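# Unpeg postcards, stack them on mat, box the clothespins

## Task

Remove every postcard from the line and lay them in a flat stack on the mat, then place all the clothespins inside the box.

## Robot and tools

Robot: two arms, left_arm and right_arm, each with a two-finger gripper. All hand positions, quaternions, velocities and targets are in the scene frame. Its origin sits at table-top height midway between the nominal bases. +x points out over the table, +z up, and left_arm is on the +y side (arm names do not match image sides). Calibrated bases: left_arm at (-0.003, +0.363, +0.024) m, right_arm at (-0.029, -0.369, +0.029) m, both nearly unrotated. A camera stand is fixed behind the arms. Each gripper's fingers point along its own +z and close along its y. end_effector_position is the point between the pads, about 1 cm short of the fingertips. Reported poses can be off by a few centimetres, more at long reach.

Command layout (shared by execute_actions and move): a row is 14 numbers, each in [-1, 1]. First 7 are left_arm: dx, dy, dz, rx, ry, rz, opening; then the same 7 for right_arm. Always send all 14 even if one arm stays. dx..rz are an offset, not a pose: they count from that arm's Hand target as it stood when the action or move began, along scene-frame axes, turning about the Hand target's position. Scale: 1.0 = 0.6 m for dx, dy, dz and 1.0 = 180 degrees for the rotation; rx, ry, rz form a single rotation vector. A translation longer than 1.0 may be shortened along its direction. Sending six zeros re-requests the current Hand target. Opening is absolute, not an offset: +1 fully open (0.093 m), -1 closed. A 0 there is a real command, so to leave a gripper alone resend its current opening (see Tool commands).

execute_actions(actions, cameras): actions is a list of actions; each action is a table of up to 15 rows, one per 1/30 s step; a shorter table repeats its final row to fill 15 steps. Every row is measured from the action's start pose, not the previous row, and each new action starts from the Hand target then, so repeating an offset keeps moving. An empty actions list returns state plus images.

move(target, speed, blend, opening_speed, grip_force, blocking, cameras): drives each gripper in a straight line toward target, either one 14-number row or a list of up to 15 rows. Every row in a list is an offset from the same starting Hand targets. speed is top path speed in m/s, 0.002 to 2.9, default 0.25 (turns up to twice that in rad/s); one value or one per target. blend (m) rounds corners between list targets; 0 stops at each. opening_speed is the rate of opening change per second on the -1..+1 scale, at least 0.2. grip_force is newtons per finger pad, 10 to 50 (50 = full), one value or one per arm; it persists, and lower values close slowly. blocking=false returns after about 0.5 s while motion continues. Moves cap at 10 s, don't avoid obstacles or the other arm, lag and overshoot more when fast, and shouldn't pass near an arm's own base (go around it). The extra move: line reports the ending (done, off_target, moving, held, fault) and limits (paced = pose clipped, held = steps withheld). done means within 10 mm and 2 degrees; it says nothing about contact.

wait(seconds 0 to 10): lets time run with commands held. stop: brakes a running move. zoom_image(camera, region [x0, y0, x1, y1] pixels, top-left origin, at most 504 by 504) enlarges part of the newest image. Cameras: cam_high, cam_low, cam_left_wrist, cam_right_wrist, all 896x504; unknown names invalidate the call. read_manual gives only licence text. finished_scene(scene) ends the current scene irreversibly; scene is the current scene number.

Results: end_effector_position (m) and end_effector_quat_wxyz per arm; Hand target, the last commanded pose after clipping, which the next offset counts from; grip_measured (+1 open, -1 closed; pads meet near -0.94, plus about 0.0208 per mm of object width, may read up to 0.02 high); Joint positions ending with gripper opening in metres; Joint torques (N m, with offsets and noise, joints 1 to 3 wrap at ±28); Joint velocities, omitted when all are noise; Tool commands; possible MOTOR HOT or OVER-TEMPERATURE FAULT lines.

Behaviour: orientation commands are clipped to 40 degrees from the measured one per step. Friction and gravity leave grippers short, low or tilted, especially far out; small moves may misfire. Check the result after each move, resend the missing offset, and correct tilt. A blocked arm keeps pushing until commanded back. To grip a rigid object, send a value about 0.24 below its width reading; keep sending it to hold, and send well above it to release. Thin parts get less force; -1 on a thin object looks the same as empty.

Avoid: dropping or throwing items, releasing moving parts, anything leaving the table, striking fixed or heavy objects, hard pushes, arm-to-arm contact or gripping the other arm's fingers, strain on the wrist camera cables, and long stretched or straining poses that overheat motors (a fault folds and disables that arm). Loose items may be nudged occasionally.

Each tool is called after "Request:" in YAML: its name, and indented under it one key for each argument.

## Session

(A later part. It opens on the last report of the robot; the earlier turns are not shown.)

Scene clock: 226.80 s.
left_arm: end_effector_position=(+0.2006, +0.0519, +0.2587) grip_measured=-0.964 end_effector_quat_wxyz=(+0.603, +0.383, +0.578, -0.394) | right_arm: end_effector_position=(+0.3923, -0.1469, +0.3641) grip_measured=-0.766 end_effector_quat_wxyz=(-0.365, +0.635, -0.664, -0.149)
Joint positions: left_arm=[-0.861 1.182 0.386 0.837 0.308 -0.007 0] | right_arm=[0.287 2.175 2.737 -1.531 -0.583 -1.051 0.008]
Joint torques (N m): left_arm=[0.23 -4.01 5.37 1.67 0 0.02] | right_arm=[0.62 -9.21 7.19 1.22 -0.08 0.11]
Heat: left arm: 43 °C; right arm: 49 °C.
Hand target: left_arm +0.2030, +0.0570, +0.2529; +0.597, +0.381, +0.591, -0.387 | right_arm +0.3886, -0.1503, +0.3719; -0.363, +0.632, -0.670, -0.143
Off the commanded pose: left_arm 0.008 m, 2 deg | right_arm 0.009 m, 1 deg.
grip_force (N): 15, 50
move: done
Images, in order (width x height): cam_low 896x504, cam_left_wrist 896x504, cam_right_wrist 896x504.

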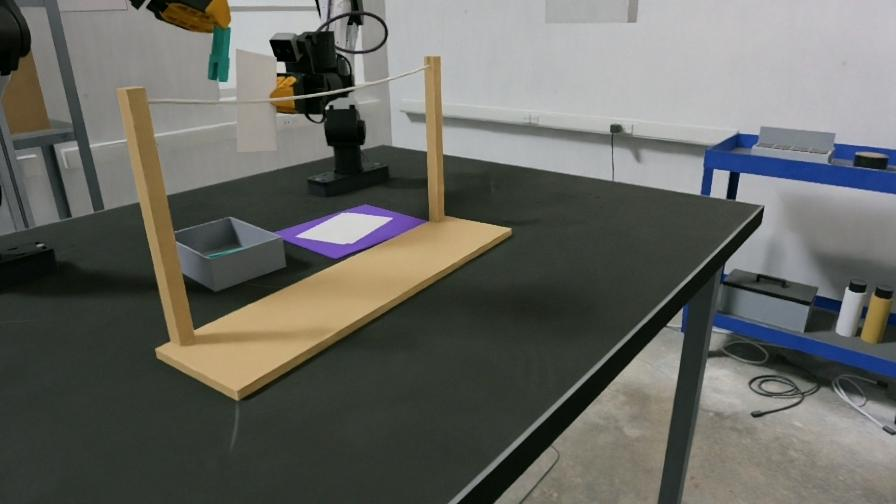

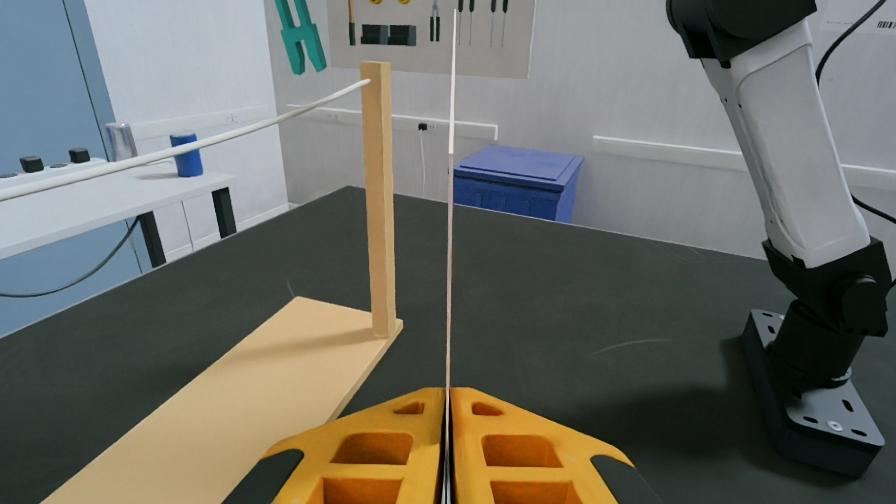

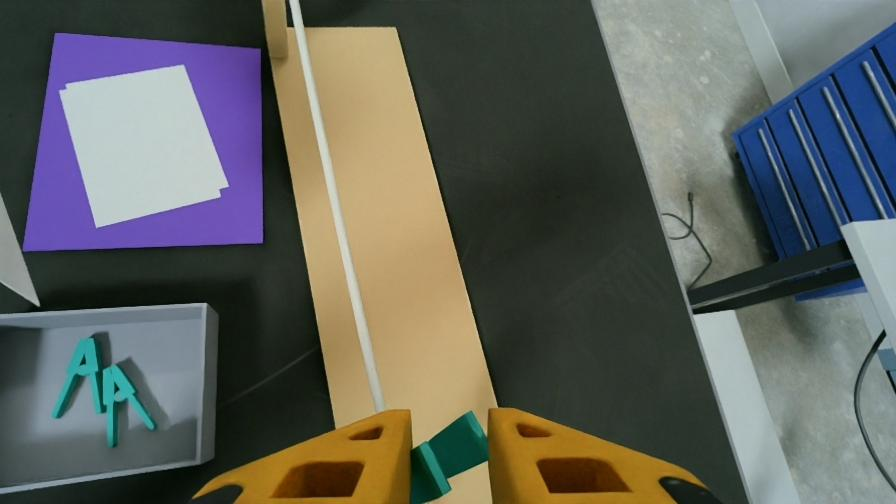

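Request:
move:
  target:
    - [0,0.15,0.05,0,0,0,-1,0,0,0.08,0,0,0,-1]
    - [0,0.2,0.05,0,0,0,-1,-0.22,0.1,-0.02,-0.192,0.043,0.066,-1]
    - [0,0.2,0.05,0,0,0,-1,-0.23,0.104,-0.3,-0.192,0.043,0.066,-1]
  speed: 0.25
  blend: [0.02,0.03,0]
  cameras: ["all"]

Scene clock: 230.87 s.
left_arm: end_effector_position=(+0.2034, +0.1753, +0.2806) grip_measured=-0.964 end_effector_quat_wxyz=(+0.594, +0.377, +0.591, -0.395) | right_arm: end_effector_position=(+0.2483, -0.0932, +0.1787) grip_measured=-0.766 end_effector_quat_wxyz=(-0.065, +0.765, -0.641, -0.026)
Joint positions: left_arm=[-0.249 0.699 0.331 0.397 0.91 -0.042 0] | right_arm=[0.752 1.919 1.79 -1.318 -0.068 -0.988 0.008]
Joint torques (N m): left_arm=[0.17 -0.87 7.53 1.45 0.05 0.3] | right_arm=[0.62 -11.38 4.31 1.03 0.11 0.11]
Heat: left arm: 43 °C; right arm: 49 °C.
Hand target: left_arm +0.2030, +0.1770, +0.2829; +0.597, +0.381, +0.591, -0.387 | right_arm +0.2506, -0.0879, +0.1919; -0.098, +0.765, -0.636, -0.016
Off the commanded pose: left_arm 0.003 m, 1 deg | right_arm 0.014 m, 4 deg.
elbow stopped short (right arm): the move would have taken joint 3 (elbow) straighter than the controller allows.
grip_force (N): 15, 50
move: off_target (right_arm)

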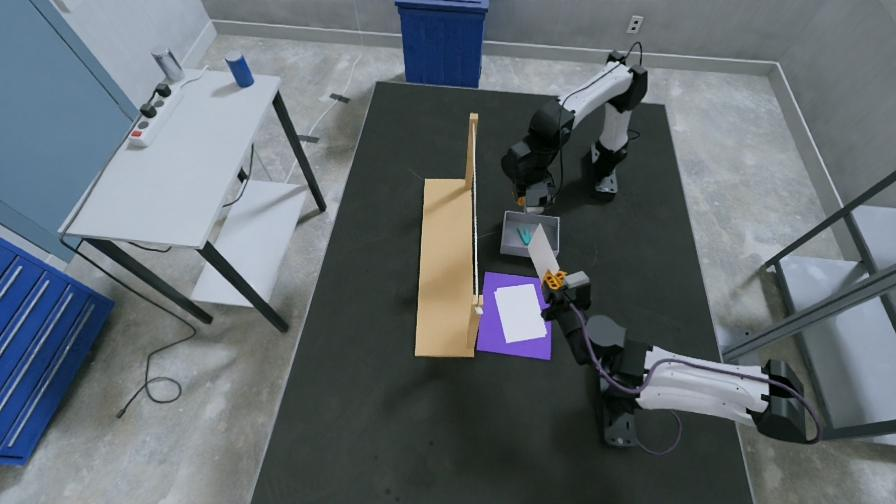

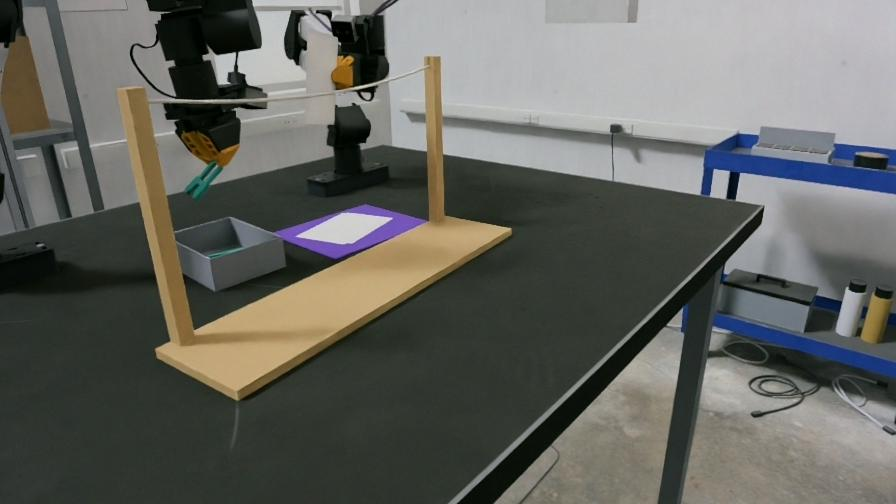

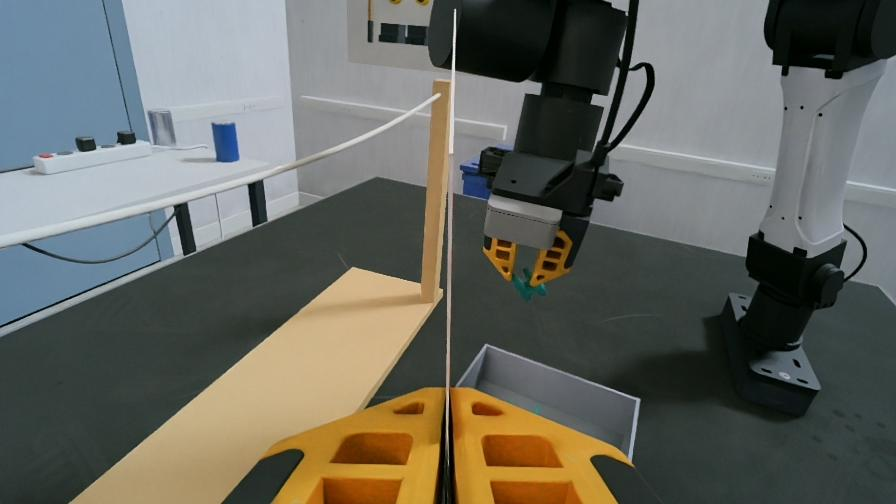

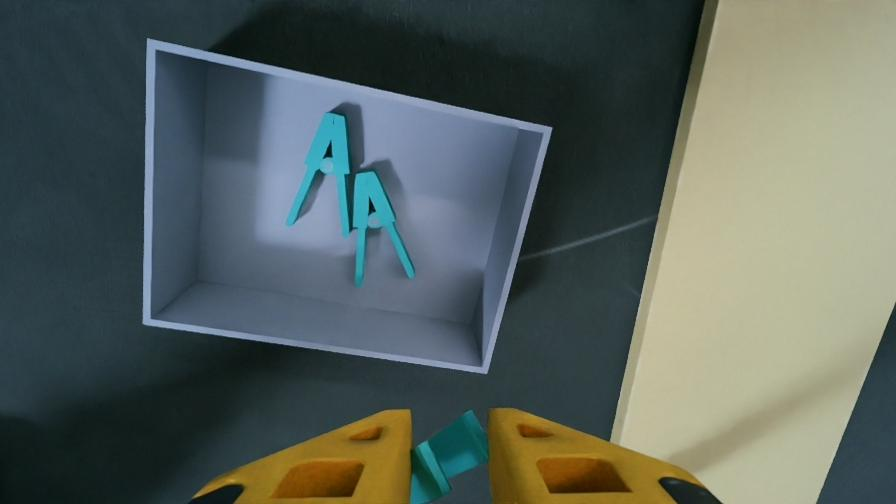

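Request:
move:
  target: [0,0,0,0,0,0,-1,-0.013,0.008,-0.18,0,0,0,-1]
  speed: 0.2
  cameras: ["cam_right_wrist","cam_left_wrist"]

Scene clock: 233.07 s.
left_arm: end_effector_position=(+0.2034, +0.1753, +0.2806) grip_measured=-0.964 end_effector_quat_wxyz=(+0.594, +0.377, +0.591, -0.395) | right_arm: end_effector_position=(+0.2378, -0.0919, +0.0814) grip_measured=-0.807 end_effector_quat_wxyz=(-0.074, +0.765, -0.639, -0.023)
Joint positions: left_arm=[-0.249 0.699 0.331 0.397 0.91 -0.042 0] | right_arm=[0.776 1.908 1.384 -0.902 -0.06 -0.967 0.006]
Joint torques (N m): left_arm=[0.16 -0.92 7.51 1.46 0.07 0.31] | right_arm=[0.64 -8.46 4.37 1.21 0.09 0.14]
Heat: left arm: 43 °C; right arm: 49 °C.
Hand target: left_arm +0.2030, +0.1770, +0.2829; +0.597, +0.381, +0.591, -0.387 | right_arm +0.2428, -0.0831, +0.0839; -0.098, +0.765, -0.636, -0.016
Off the commanded pose: left_arm 0.003 m, 1 deg | right_arm 0.010 m, 3 deg.
grip_force (N): 15, 50
move: off_target (right_arm)
Images, in order (width x height): cam_left_wrist 896x504, cam_right_wrist 896x504.

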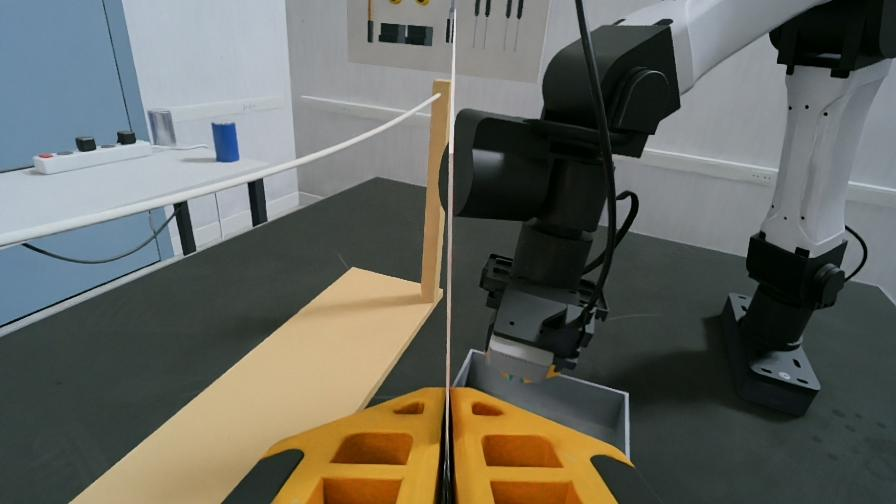

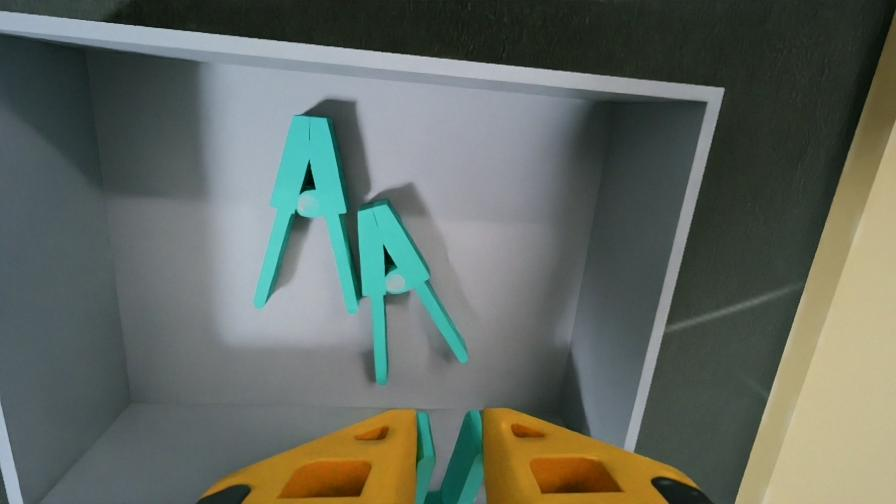

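Request:
move:
  target:
    - [0,0,0,0,0,0,-1,0.005,0.0,-0.047,0,0,0,-1]
    - [0,0,0,0,0,0,-1,0.005,0.0,-0.047,0,0,0,0.1]
  speed: 0.15
  opening_speed: 1.0
  cameras: ["cam_right_wrist"]

Scene clock: 236.17 s.
left_arm: end_effector_position=(+0.2034, +0.1753, +0.2806) grip_measured=-0.964 end_effector_quat_wxyz=(+0.594, +0.377, +0.591, -0.395) | right_arm: end_effector_position=(+0.2371, -0.0868, +0.0524) grip_measured=+0.098 end_effector_quat_wxyz=(-0.077, +0.772, -0.631, -0.023)
Joint positions: left_arm=[-0.249 0.699 0.331 0.397 0.91 -0.042 0] | right_arm=[0.787 1.951 1.321 -0.79 -0.06 -0.978 0.05]
Joint torques (N m): left_arm=[0.18 -0.88 7.53 1.46 0.05 0.31] | right_arm=[0.2 -8.69 4.51 1.11 0.08 0.09]
Heat: left arm: 44 °C; right arm: 48 °C.
Hand target: left_arm +0.2030, +0.1770, +0.2829; +0.597, +0.381, +0.591, -0.387 | right_arm +0.2458, -0.0831, +0.0557; -0.098, +0.765, -0.636, -0.016
Off the commanded pose: left_arm 0.003 m, 1 deg | right_arm 0.010 m, 3 deg.
grip_force (N): 15, 50
move: off_target (right_arm); target 2's new opening was sent with right_arm's hand 0.010 m and 3 deg from that target
Images, in order (width x height): cam_right_wrist 896x504.

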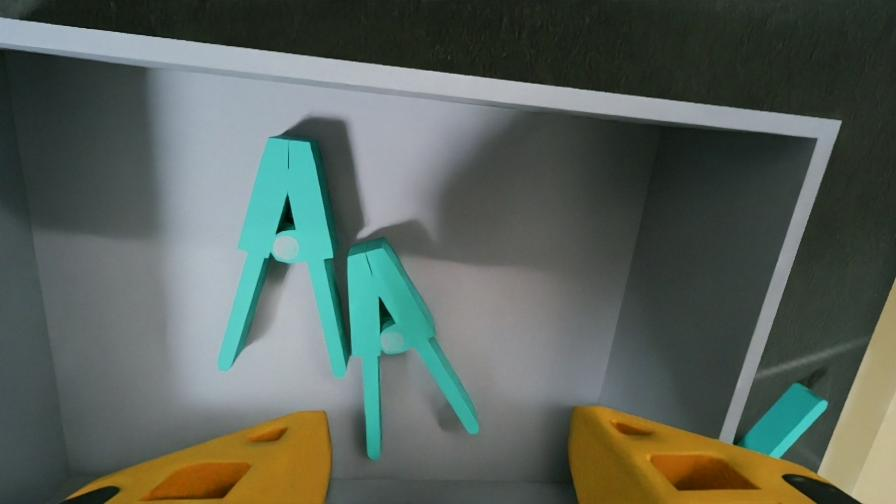

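Request:
move:
  target: [0,0,0,0,0,0,-1,-0.01,0,0.13,0,0,0,0.1]
  speed: 0.2
  cameras: ["all"]

Scene clock: 237.93 s.
left_arm: end_effector_position=(+0.2034, +0.1753, +0.2806) grip_measured=-0.964 end_effector_quat_wxyz=(+0.594, +0.377, +0.591, -0.395) | right_arm: end_effector_position=(+0.2362, -0.0877, +0.1149) grip_measured=+0.098 end_effector_quat_wxyz=(-0.078, +0.770, -0.633, -0.023)
Joint positions: left_arm=[-0.249 0.699 0.331 0.397 0.91 -0.042 0] | right_arm=[0.787 1.881 1.482 -1.02 -0.06 -0.971 0.05]
Joint torques (N m): left_arm=[0.13 -0.85 7.51 1.46 0.05 0.3] | right_arm=[0.65 -9.87 8.13 0.55 0.11 0.14]
Heat: left arm: 44 °C; right arm: 48 °C.
Hand target: left_arm +0.2030, +0.1770, +0.2829; +0.597, +0.381, +0.591, -0.387 | right_arm +0.2398, -0.0831, +0.1337; -0.098, +0.765, -0.636, -0.016
Off the commanded pose: left_arm 0.003 m, 1 deg | right_arm 0.020 m, 2 deg.
grip_force (N): 15, 50
move: off_target (right_arm)

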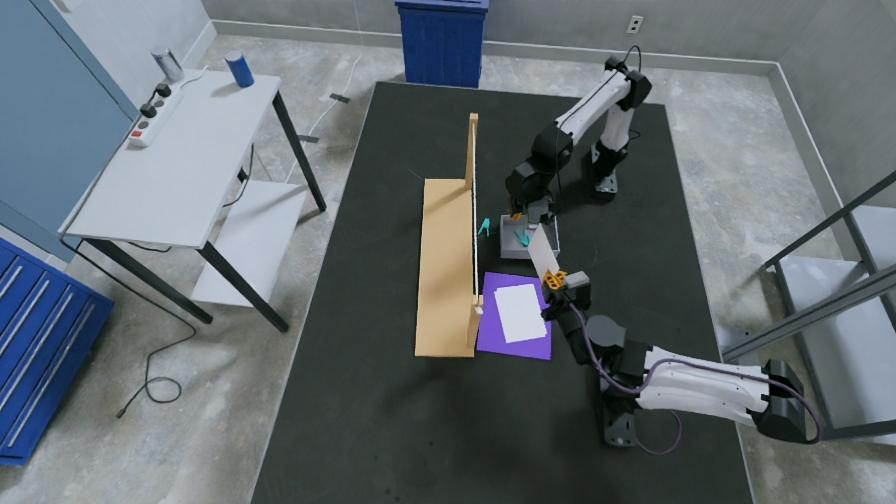

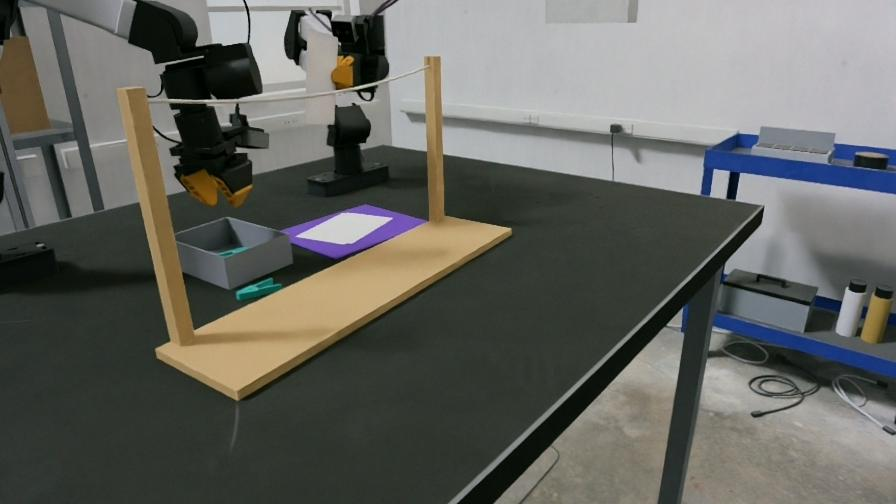

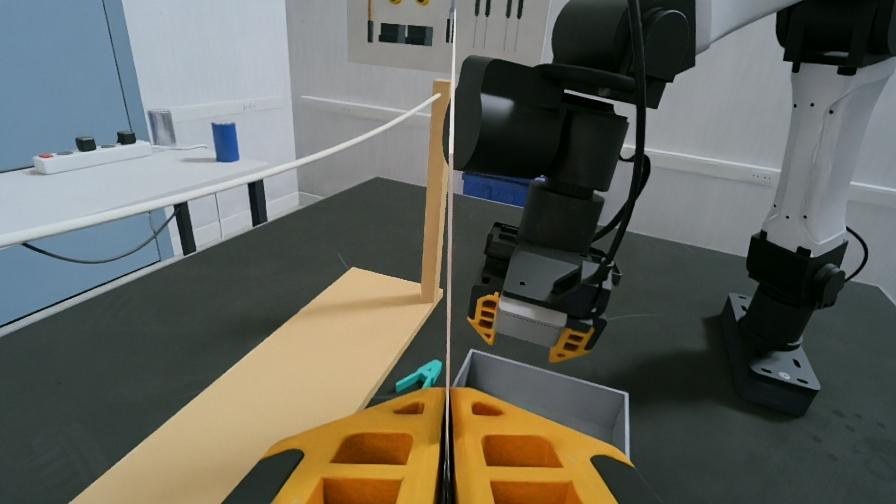

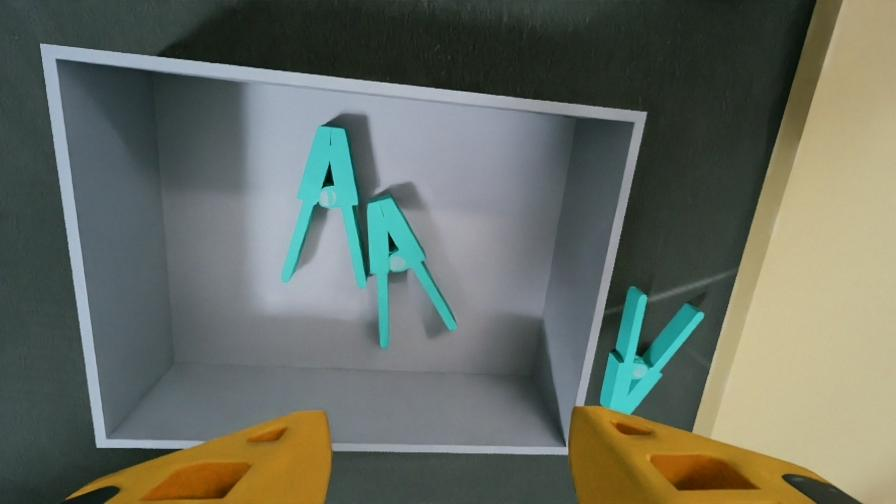

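Request:
move:
  target: [0,0,0,0,0,0,-1,0.18,-0.062,-0.03,0,-0.035,-0.1,-0.2]
  speed: 0.2
  cameras: ["cam_right_wrist","cam_low"]

Scene clock: 240.60 s.
left_arm: end_effector_position=(+0.2034, +0.1753, +0.2806) grip_measured=-0.964 end_effector_quat_wxyz=(+0.594, +0.377, +0.591, -0.395) | right_arm: end_effector_position=(+0.3294, -0.1327, +0.0988) grip_measured=-0.198 end_effector_quat_wxyz=(+0.091, -0.666, +0.740, -0.031)
Joint positions: left_arm=[-0.249 0.699 0.331 0.397 0.91 -0.042 0] | right_arm=[0.595 2.02 1.606 -0.967 0.037 -0.872 0.036]
Joint torques (N m): left_arm=[0.18 -0.87 7.54 1.45 0.06 0.3] | right_arm=[0.09 -9.28 8.92 1.2 0.18 0.16]
Heat: left arm: 44 °C; right arm: 48 °C.
Hand target: left_arm +0.2030, +0.1770, +0.2829; +0.597, +0.381, +0.591, -0.387 | right_arm +0.3478, -0.1203, +0.1157; +0.134, -0.656, +0.742, -0.041
Off the commanded pose: left_arm 0.003 m, 1 deg | right_arm 0.028 m, 5 deg.
grip_force (N): 15, 50
move: off_target (right_arm)
Images, in order (width x height): cam_low 896x504, cam_right_wrist 896x504.

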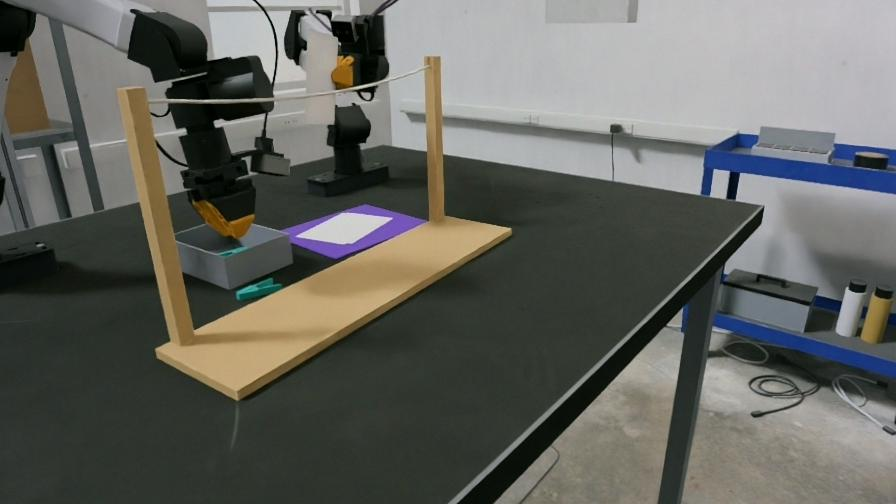

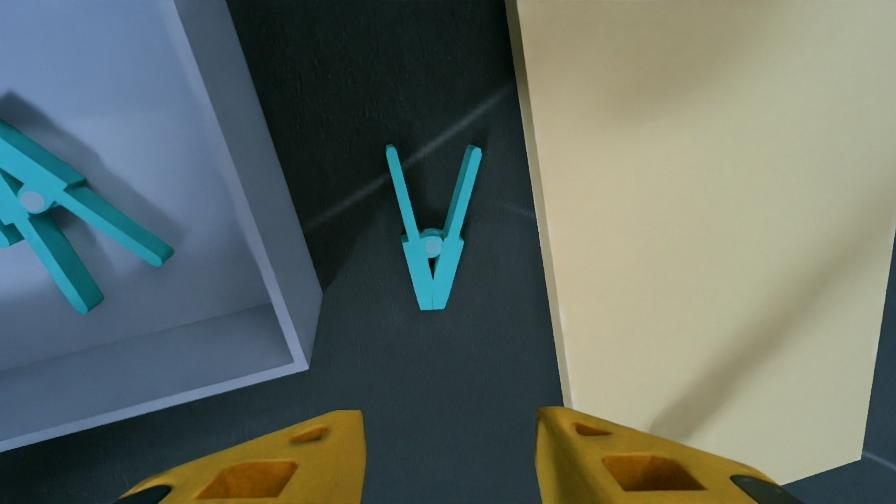

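Request:
move:
  target: [0,0,0,0,0,0,-1,0.013,0.003,-0.115,0,0,0,-0.2]
  speed: 0.1
  cameras: ["cam_right_wrist","cam_low"]

Scene clock: 242.50 s.
left_arm: end_effector_position=(+0.2034, +0.1753, +0.2806) grip_measured=-0.964 end_effector_quat_wxyz=(+0.594, +0.377, +0.591, -0.395) | right_arm: end_effector_position=(+0.3477, -0.1231, +0.0438) grip_measured=-0.198 end_effector_quat_wxyz=(+0.113, -0.662, +0.740, -0.035)
Joint positions: left_arm=[-0.249 0.699 0.331 0.397 0.91 -0.042 0] | right_arm=[0.591 2.117 1.517 -0.737 0.038 -0.872 0.036]
Joint torques (N m): left_arm=[0.18 -0.84 7.53 1.45 0.05 0.3] | right_arm=[-0.18 -9.87 4.56 1.34 0.12 0.09]
Heat: left arm: 44 °C; right arm: 48 °C.
Hand target: left_arm +0.2030, +0.1770, +0.2829; +0.597, +0.381, +0.591, -0.387 | right_arm +0.3556, -0.1185, +0.0467; +0.134, -0.656, +0.742, -0.041
Off the commanded pose: left_arm 0.003 m, 1 deg | right_arm 0.010 m, 3 deg.
grip_force (N): 15, 50
move: off_target (right_arm)
Images, in order (width x height): cam_low 896x504, cam_right_wrist 896x504.

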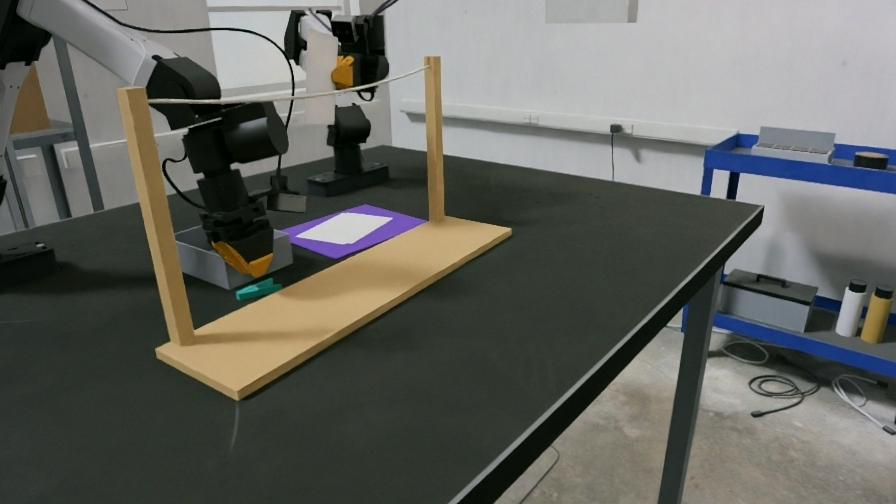

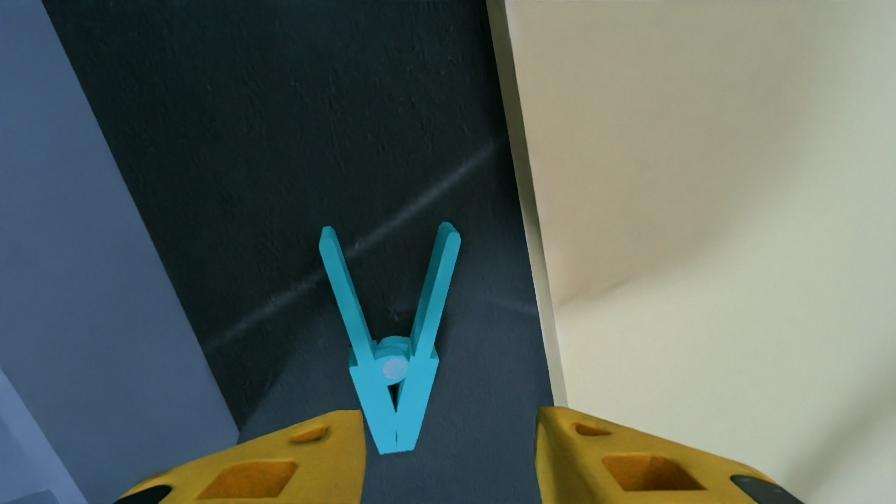

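Request:
move:
  target: [0,0,0,0,0,0,-1,-0.017,-0.016,-0.03,0,0,0,-0.2]
  speed: 0.06
  cameras: ["cam_right_wrist","cam_low"]

Scene clock: 244.07 s.
left_arm: end_effector_position=(+0.2034, +0.1753, +0.2806) grip_measured=-0.964 end_effector_quat_wxyz=(+0.594, +0.377, +0.591, -0.395) | right_arm: end_effector_position=(+0.3351, -0.1332, +0.0169) grip_measured=-0.198 end_effector_quat_wxyz=(+0.103, -0.662, +0.742, -0.034)
Joint positions: left_arm=[-0.249 0.699 0.331 0.397 0.91 -0.042 0] | right_arm=[0.588 2.117 1.405 -0.645 0.038 -0.872 0.036]
Joint torques (N m): left_arm=[0.17 -0.84 7.51 1.47 0.07 0.31] | right_arm=[-0.28 -11.38 4.29 1.28 0.12 0.06]
Heat: left arm: 44 °C; right arm: 48 °C.
Hand target: left_arm +0.2030, +0.1770, +0.2829; +0.597, +0.381, +0.591, -0.387 | right_arm +0.3454, -0.1281, +0.0287; +0.134, -0.656, +0.742, -0.041
Off the commanded pose: left_arm 0.003 m, 1 deg | right_arm 0.016 m, 4 deg.
grip_force (N): 15, 50
move: off_target (right_arm)
Images, in order (width x height): cam_low 896x504, cam_right_wrist 896x504.

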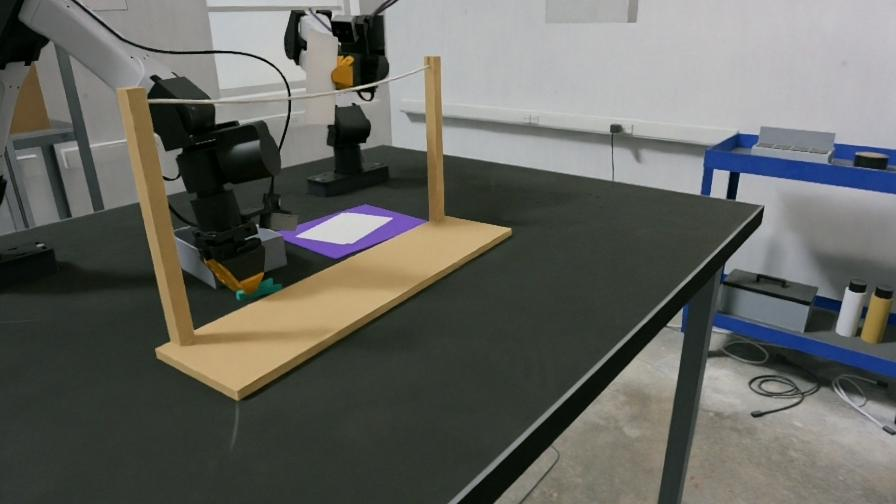

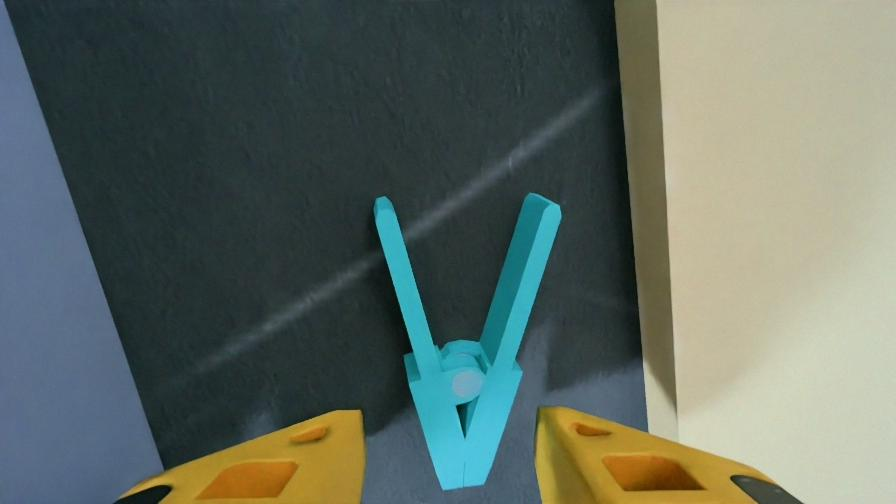

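Request:
move:
  target:
    - [0,0,0,0,0,0,-1,0.004,0.006,-0.014,0,0,0,-0.2]
    - [0,0,0,0,0,0,-1,0.004,0.006,-0.014,0,0,0,-1]
  speed: 0.06
  opening_speed: 0.6
  cameras: ["cam_right_wrist","cam_low"]

Scene clock: 247.23 s.
left_arm: end_effector_position=(+0.2034, +0.1753, +0.2806) grip_measured=-0.964 end_effector_quat_wxyz=(+0.594, +0.377, +0.591, -0.395) | right_arm: end_effector_position=(+0.3383, -0.1310, +0.0154) grip_measured=-0.715 end_effector_quat_wxyz=(+0.110, -0.661, +0.741, -0.035)
Joint positions: left_arm=[-0.249 0.699 0.331 0.397 0.91 -0.042 0] | right_arm=[0.588 2.123 1.405 -0.625 0.038 -0.872 0.011]
Joint torques (N m): left_arm=[0.16 -0.84 7.54 1.45 0.06 0.3] | right_arm=[0.02 -9.59 4.88 1.33 0.11 0.08]
Heat: left arm: 44 °C; right arm: 48 °C.
Hand target: left_arm +0.2030, +0.1770, +0.2829; +0.597, +0.381, +0.591, -0.387 | right_arm +0.3478, -0.1245, +0.0203; +0.134, -0.656, +0.742, -0.041
Off the commanded pose: left_arm 0.003 m, 1 deg | right_arm 0.012 m, 3 deg.
grip_force (N): 15, 50
move: off_target (right_arm); target 2's new opening was sent with right_arm's hand 0.012 m and 3 deg from that target
Images, in order (width x height): cam_low 896x504, cam_right_wrist 896x504.

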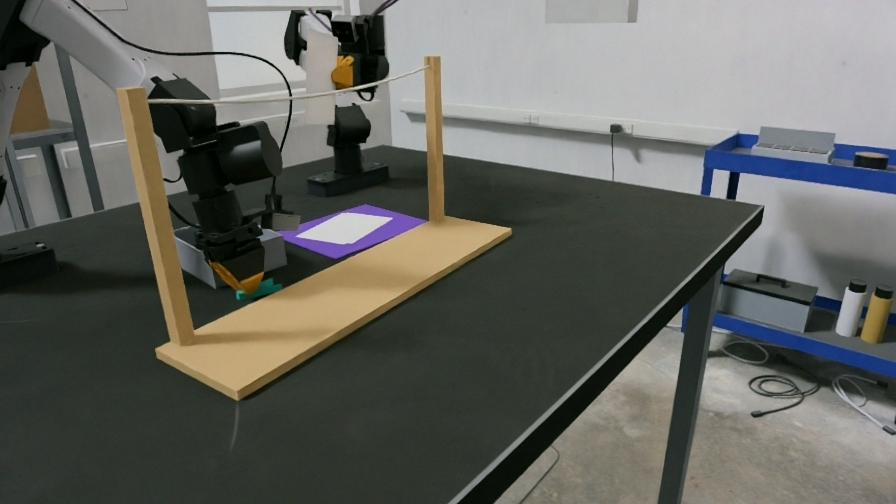

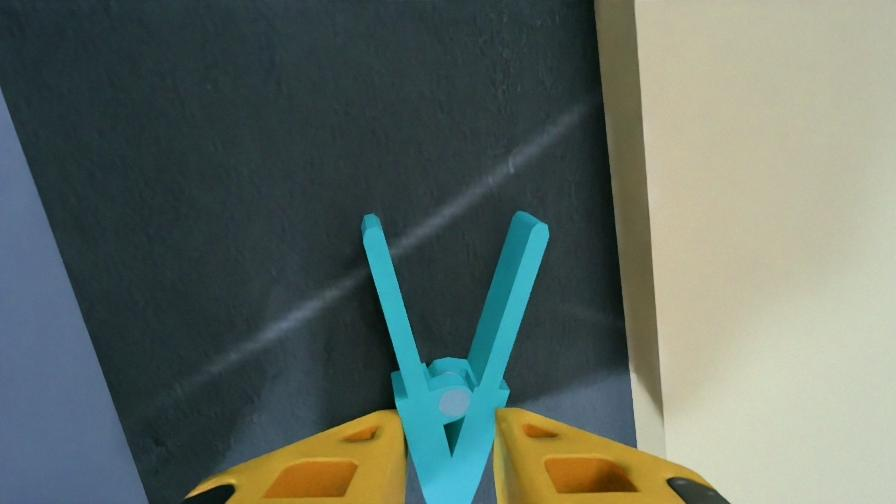

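Request:
move:
  target:
    - [0,0,0,0,0,0,-1,0,0,0.16,0,0,0,-1]
    - [0,0,0,0,0,0,-1,-0.12,0.05,0.2,0,0,0,-1]
    - [0,0,0,0,0,0,-1,-0.21,0.075,0.18,0,0,0,-1]
  speed: 0.15
  blend: [0.02,0.02,0]
  cameras: ["cam_right_wrist","cam_low"]

Scene clock: 249.90 s.
left_arm: end_effector_position=(+0.2034, +0.1753, +0.2806) grip_measured=-0.964 end_effector_quat_wxyz=(+0.594, +0.377, +0.591, -0.395) | right_arm: end_effector_position=(+0.2170, -0.0768, +0.1138) grip_measured=-0.725 end_effector_quat_wxyz=(+0.111, -0.669, +0.735, -0.034)
Joint positions: left_arm=[-0.249 0.699 0.331 0.397 0.91 -0.042 0] | right_arm=[0.916 1.816 1.382 -0.93 0.106 -0.569 0.01]
Joint torques (N m): left_arm=[0.13 -0.85 7.49 1.46 0.07 0.3] | right_arm=[0.2 -10.81 4.6 0.93 0.21 0.15]
Heat: left arm: 45 °C; right arm: 49 °C.
Hand target: left_arm +0.2030, +0.1770, +0.2829; +0.597, +0.381, +0.591, -0.387 | right_arm +0.2218, -0.0795, +0.1283; +0.134, -0.656, +0.742, -0.041
Off the commanded pose: left_arm 0.003 m, 1 deg | right_arm 0.015 m, 3 deg.
grip_force (N): 15, 50
move: off_target (right_arm)
Images, in order (width x height): cam_low 896x504, cam_right_wrist 896x504.

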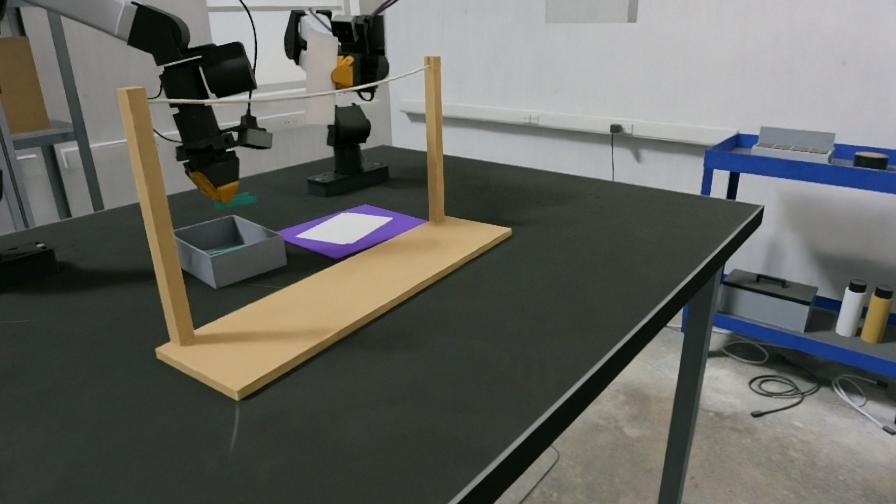

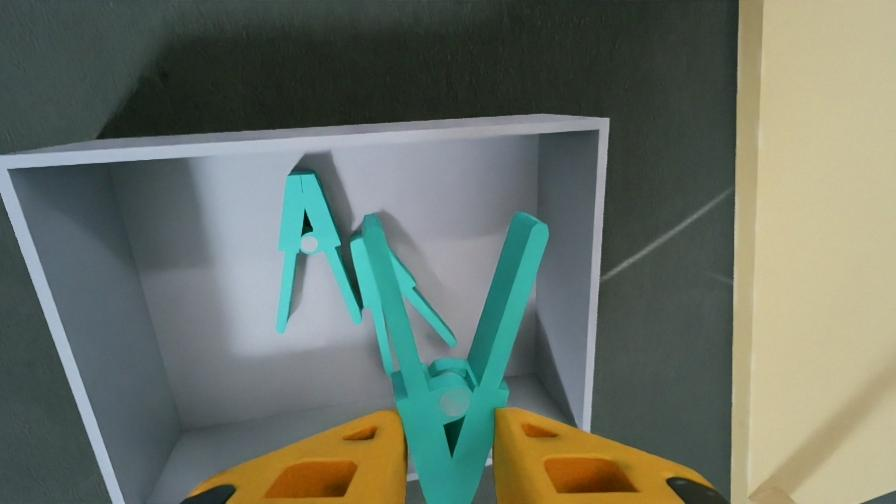

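Request:
move:
  target:
    - [0,0,0,0,0,0,-1,-0.025,0.005,-0.12,0,0,0,-1]
    - [0,0,0,0,0,0,-1,-0.025,0.005,-0.12,0,0,0,-0.4]
  speed: 0.12
  opening_speed: 0.5
  cameras: ["cam_right_wrist","cam_low"]

Scene clock: 253.57 s.
left_arm: end_effector_position=(+0.2034, +0.1753, +0.2806) grip_measured=-0.964 end_effector_quat_wxyz=(+0.594, +0.377, +0.591, -0.395) | right_arm: end_effector_position=(+0.1979, -0.0816, +0.0518) grip_measured=-0.402 end_effector_quat_wxyz=(+0.108, -0.667, +0.736, -0.036)
Joint positions: left_arm=[-0.249 0.699 0.331 0.397 0.91 -0.042 0] | right_arm=[0.954 1.841 1.155 -0.688 0.117 -0.528 0.026]
Joint torques (N m): left_arm=[0.17 -0.85 7.58 1.47 0.06 0.29] | right_arm=[0.58 -7.82 4.46 1.28 0.23 0.16]
Heat: left arm: 45 °C; right arm: 48 °C.
Hand target: left_arm +0.2030, +0.1770, +0.2829; +0.597, +0.381, +0.591, -0.387 | right_arm +0.2068, -0.0765, +0.0563; +0.134, -0.656, +0.742, -0.041
Off the commanded pose: left_arm 0.003 m, 1 deg | right_arm 0.011 m, 3 deg.
grip_force (N): 15, 50
move: off_target (right_arm); target 2's new opening was sent with right_arm's hand 0.011 m and 3 deg from that target
Images, in order (width x height): cam_low 896x504, cam_right_wrist 896x504.

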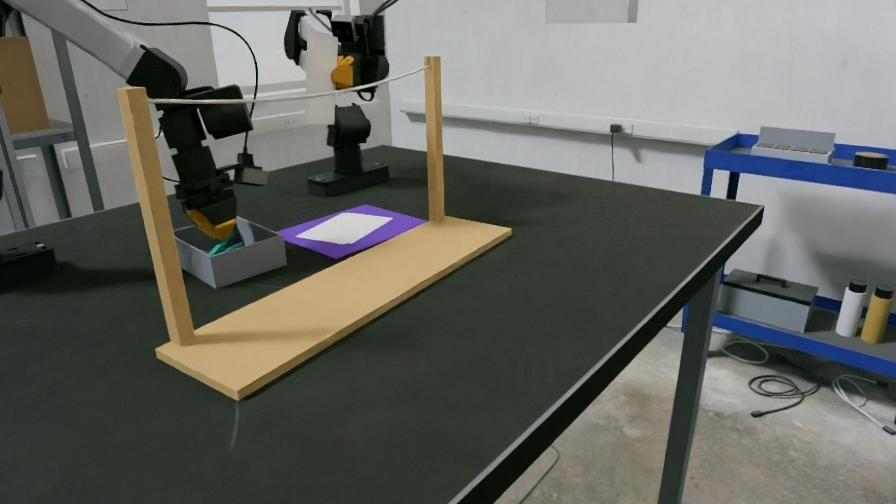

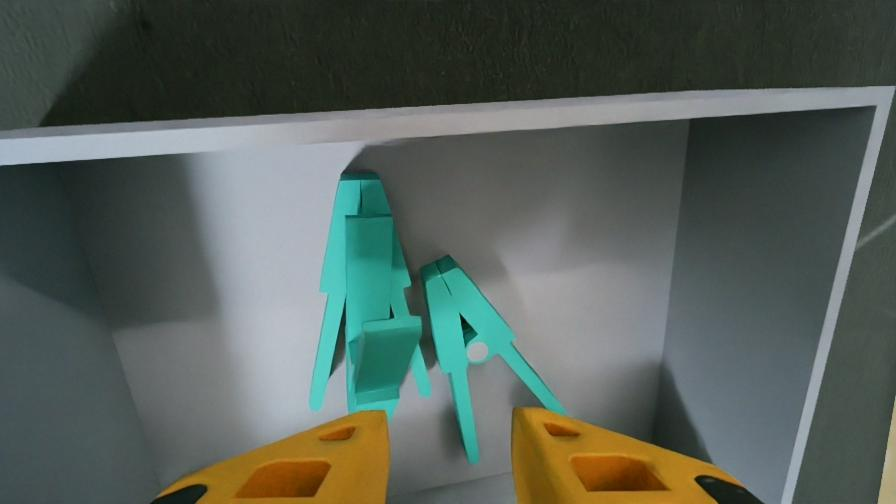

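Request:
move:
  target:
    - [0,0,0,0,0,0,-1,-0.01,0,0.17,0,0,0,-0.4]
    - [0.103,-0.2,-0.04,0,0,-0.0556,-1,0.06,-0.12,0.34,0.452,-0.04,0.009,-0.52]
  speed: 0.2
  blend: 0.02
  grip_force: [15,15]
  cameras: ["all"]

Scene clock: 260.73 s.
left_arm: end_effector_position=(+0.2584, +0.0655, +0.2281) grip_measured=-0.964 end_effector_quat_wxyz=(+0.513, +0.418, +0.602, -0.446) | right_arm: end_effector_position=(+0.2473, -0.1500, +0.2505) grip_measured=-0.518 end_effector_quat_wxyz=(+0.557, -0.404, +0.597, +0.413)
Joint positions: left_arm=[-0.557 1.427 0.545 0.779 0.768 -0.037 0] | right_arm=[0.264 1.261 0.471 0.721 -0.966 -0.014 0.02]
Joint torques (N m): left_arm=[-0.95 -3.56 9.16 2.61 -0.14 0.33] | right_arm=[-0.12 -3.06 4.78 2.59 -0.24 0.14]
Heat: left arm: 46 °C; right arm: 47 °C.
Hand target: left_arm +0.2648, +0.0570, +0.2589; +0.561, +0.431, +0.555, -0.437 | right_arm +0.2428, -0.1485, +0.2603; +0.572, -0.416, +0.572, +0.416
Off the commanded pose: left_arm 0.033 m, 8 deg | right_arm 0.011 m, 4 deg.
grip_force (N): 15, 15
move: off_target (left_arm, right_arm); target 2's new opening was sent with right_arm's hand 0.011 m and 4 deg from that target

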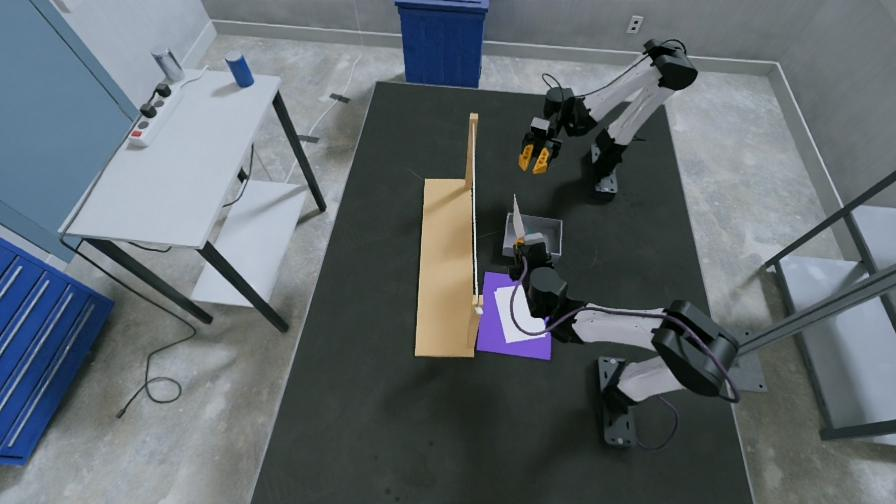

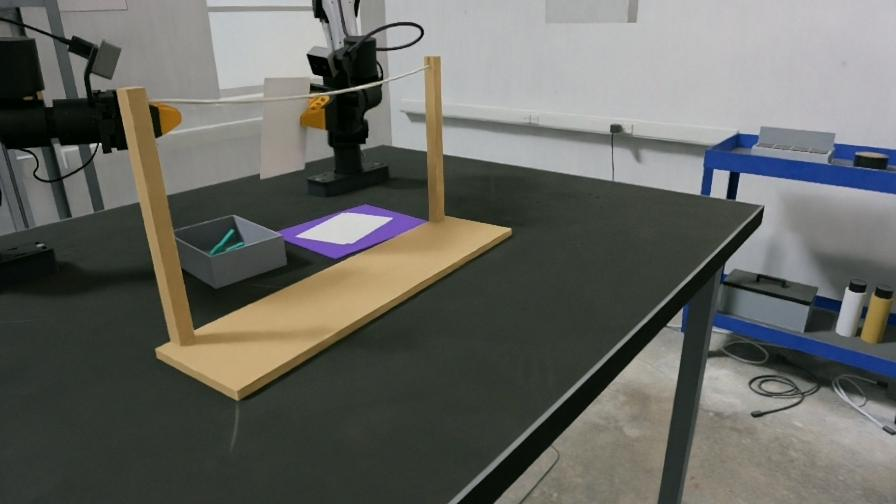

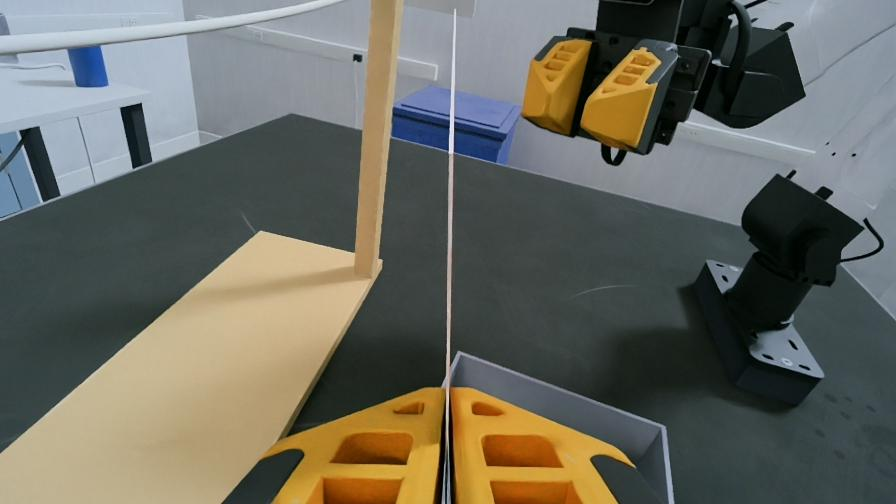

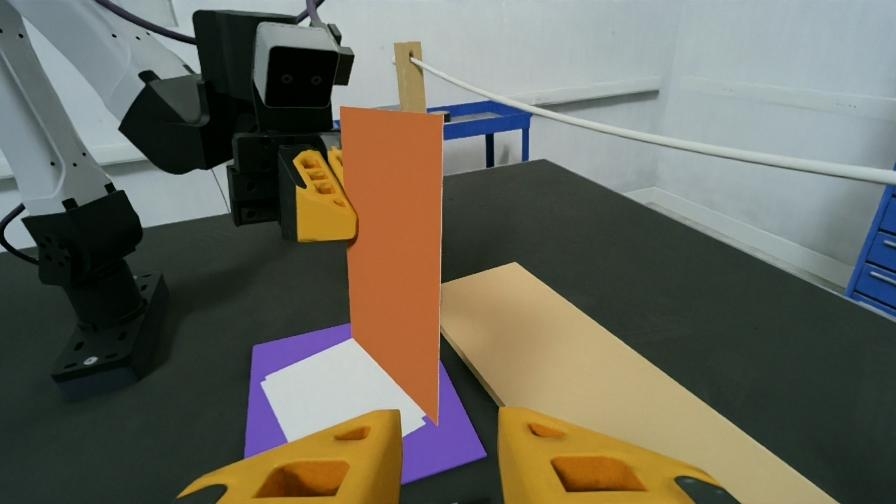

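Request:
move:
  target: [0,0,0,0,0,0,-1,0.05,0.159,-0.03,0,0,0,-0.52]
  speed: 0.12
  cameras: ["cam_right_wrist"]

Scene clock: 262.90 s.
left_arm: end_effector_position=(+0.2584, +0.0655, +0.2281) grip_measured=-0.964 end_effector_quat_wxyz=(+0.513, +0.418, +0.602, -0.446) | right_arm: end_effector_position=(+0.2624, -0.0578, +0.2113) grip_measured=-0.518 end_effector_quat_wxyz=(+0.529, -0.419, +0.607, +0.421)
Joint positions: left_arm=[-0.557 1.427 0.545 0.779 0.768 -0.037 0] | right_arm=[0.554 1.599 0.608 0.876 -0.716 -0.008 0.02]
Joint torques (N m): left_arm=[-0.94 -3.59 9.22 2.61 -0.14 0.35] | right_arm=[0.47 -5.45 8.5 2.77 0.15 0.13]
Heat: left arm: 46 °C; right arm: 46 °C.
Hand target: left_arm +0.2648, +0.0570, +0.2589; +0.561, +0.431, +0.555, -0.437 | right_arm +0.2728, -0.0531, +0.2423; +0.572, -0.416, +0.572, +0.416
Off the commanded pose: left_arm 0.033 m, 8 deg | right_arm 0.033 m, 6 deg.
grip_force (N): 15, 15
move: off_target (left_arm, right_arm)
Images, in order (width x height): cam_right_wrist 896x504.

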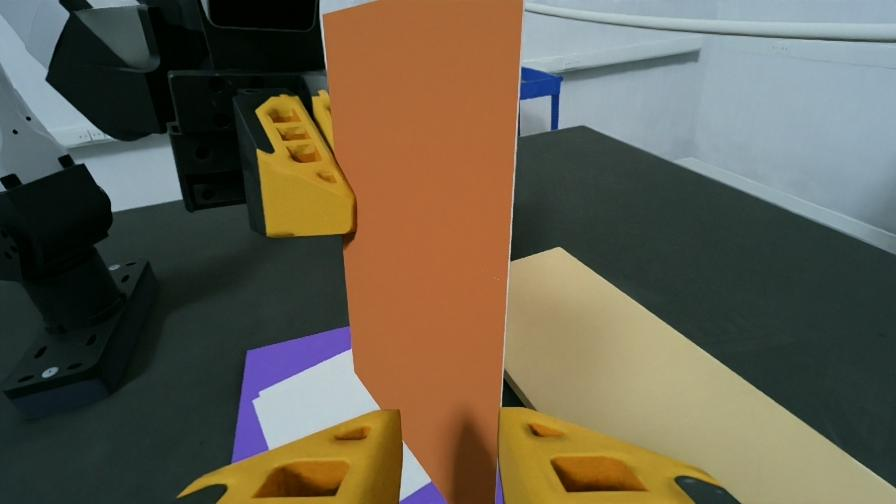

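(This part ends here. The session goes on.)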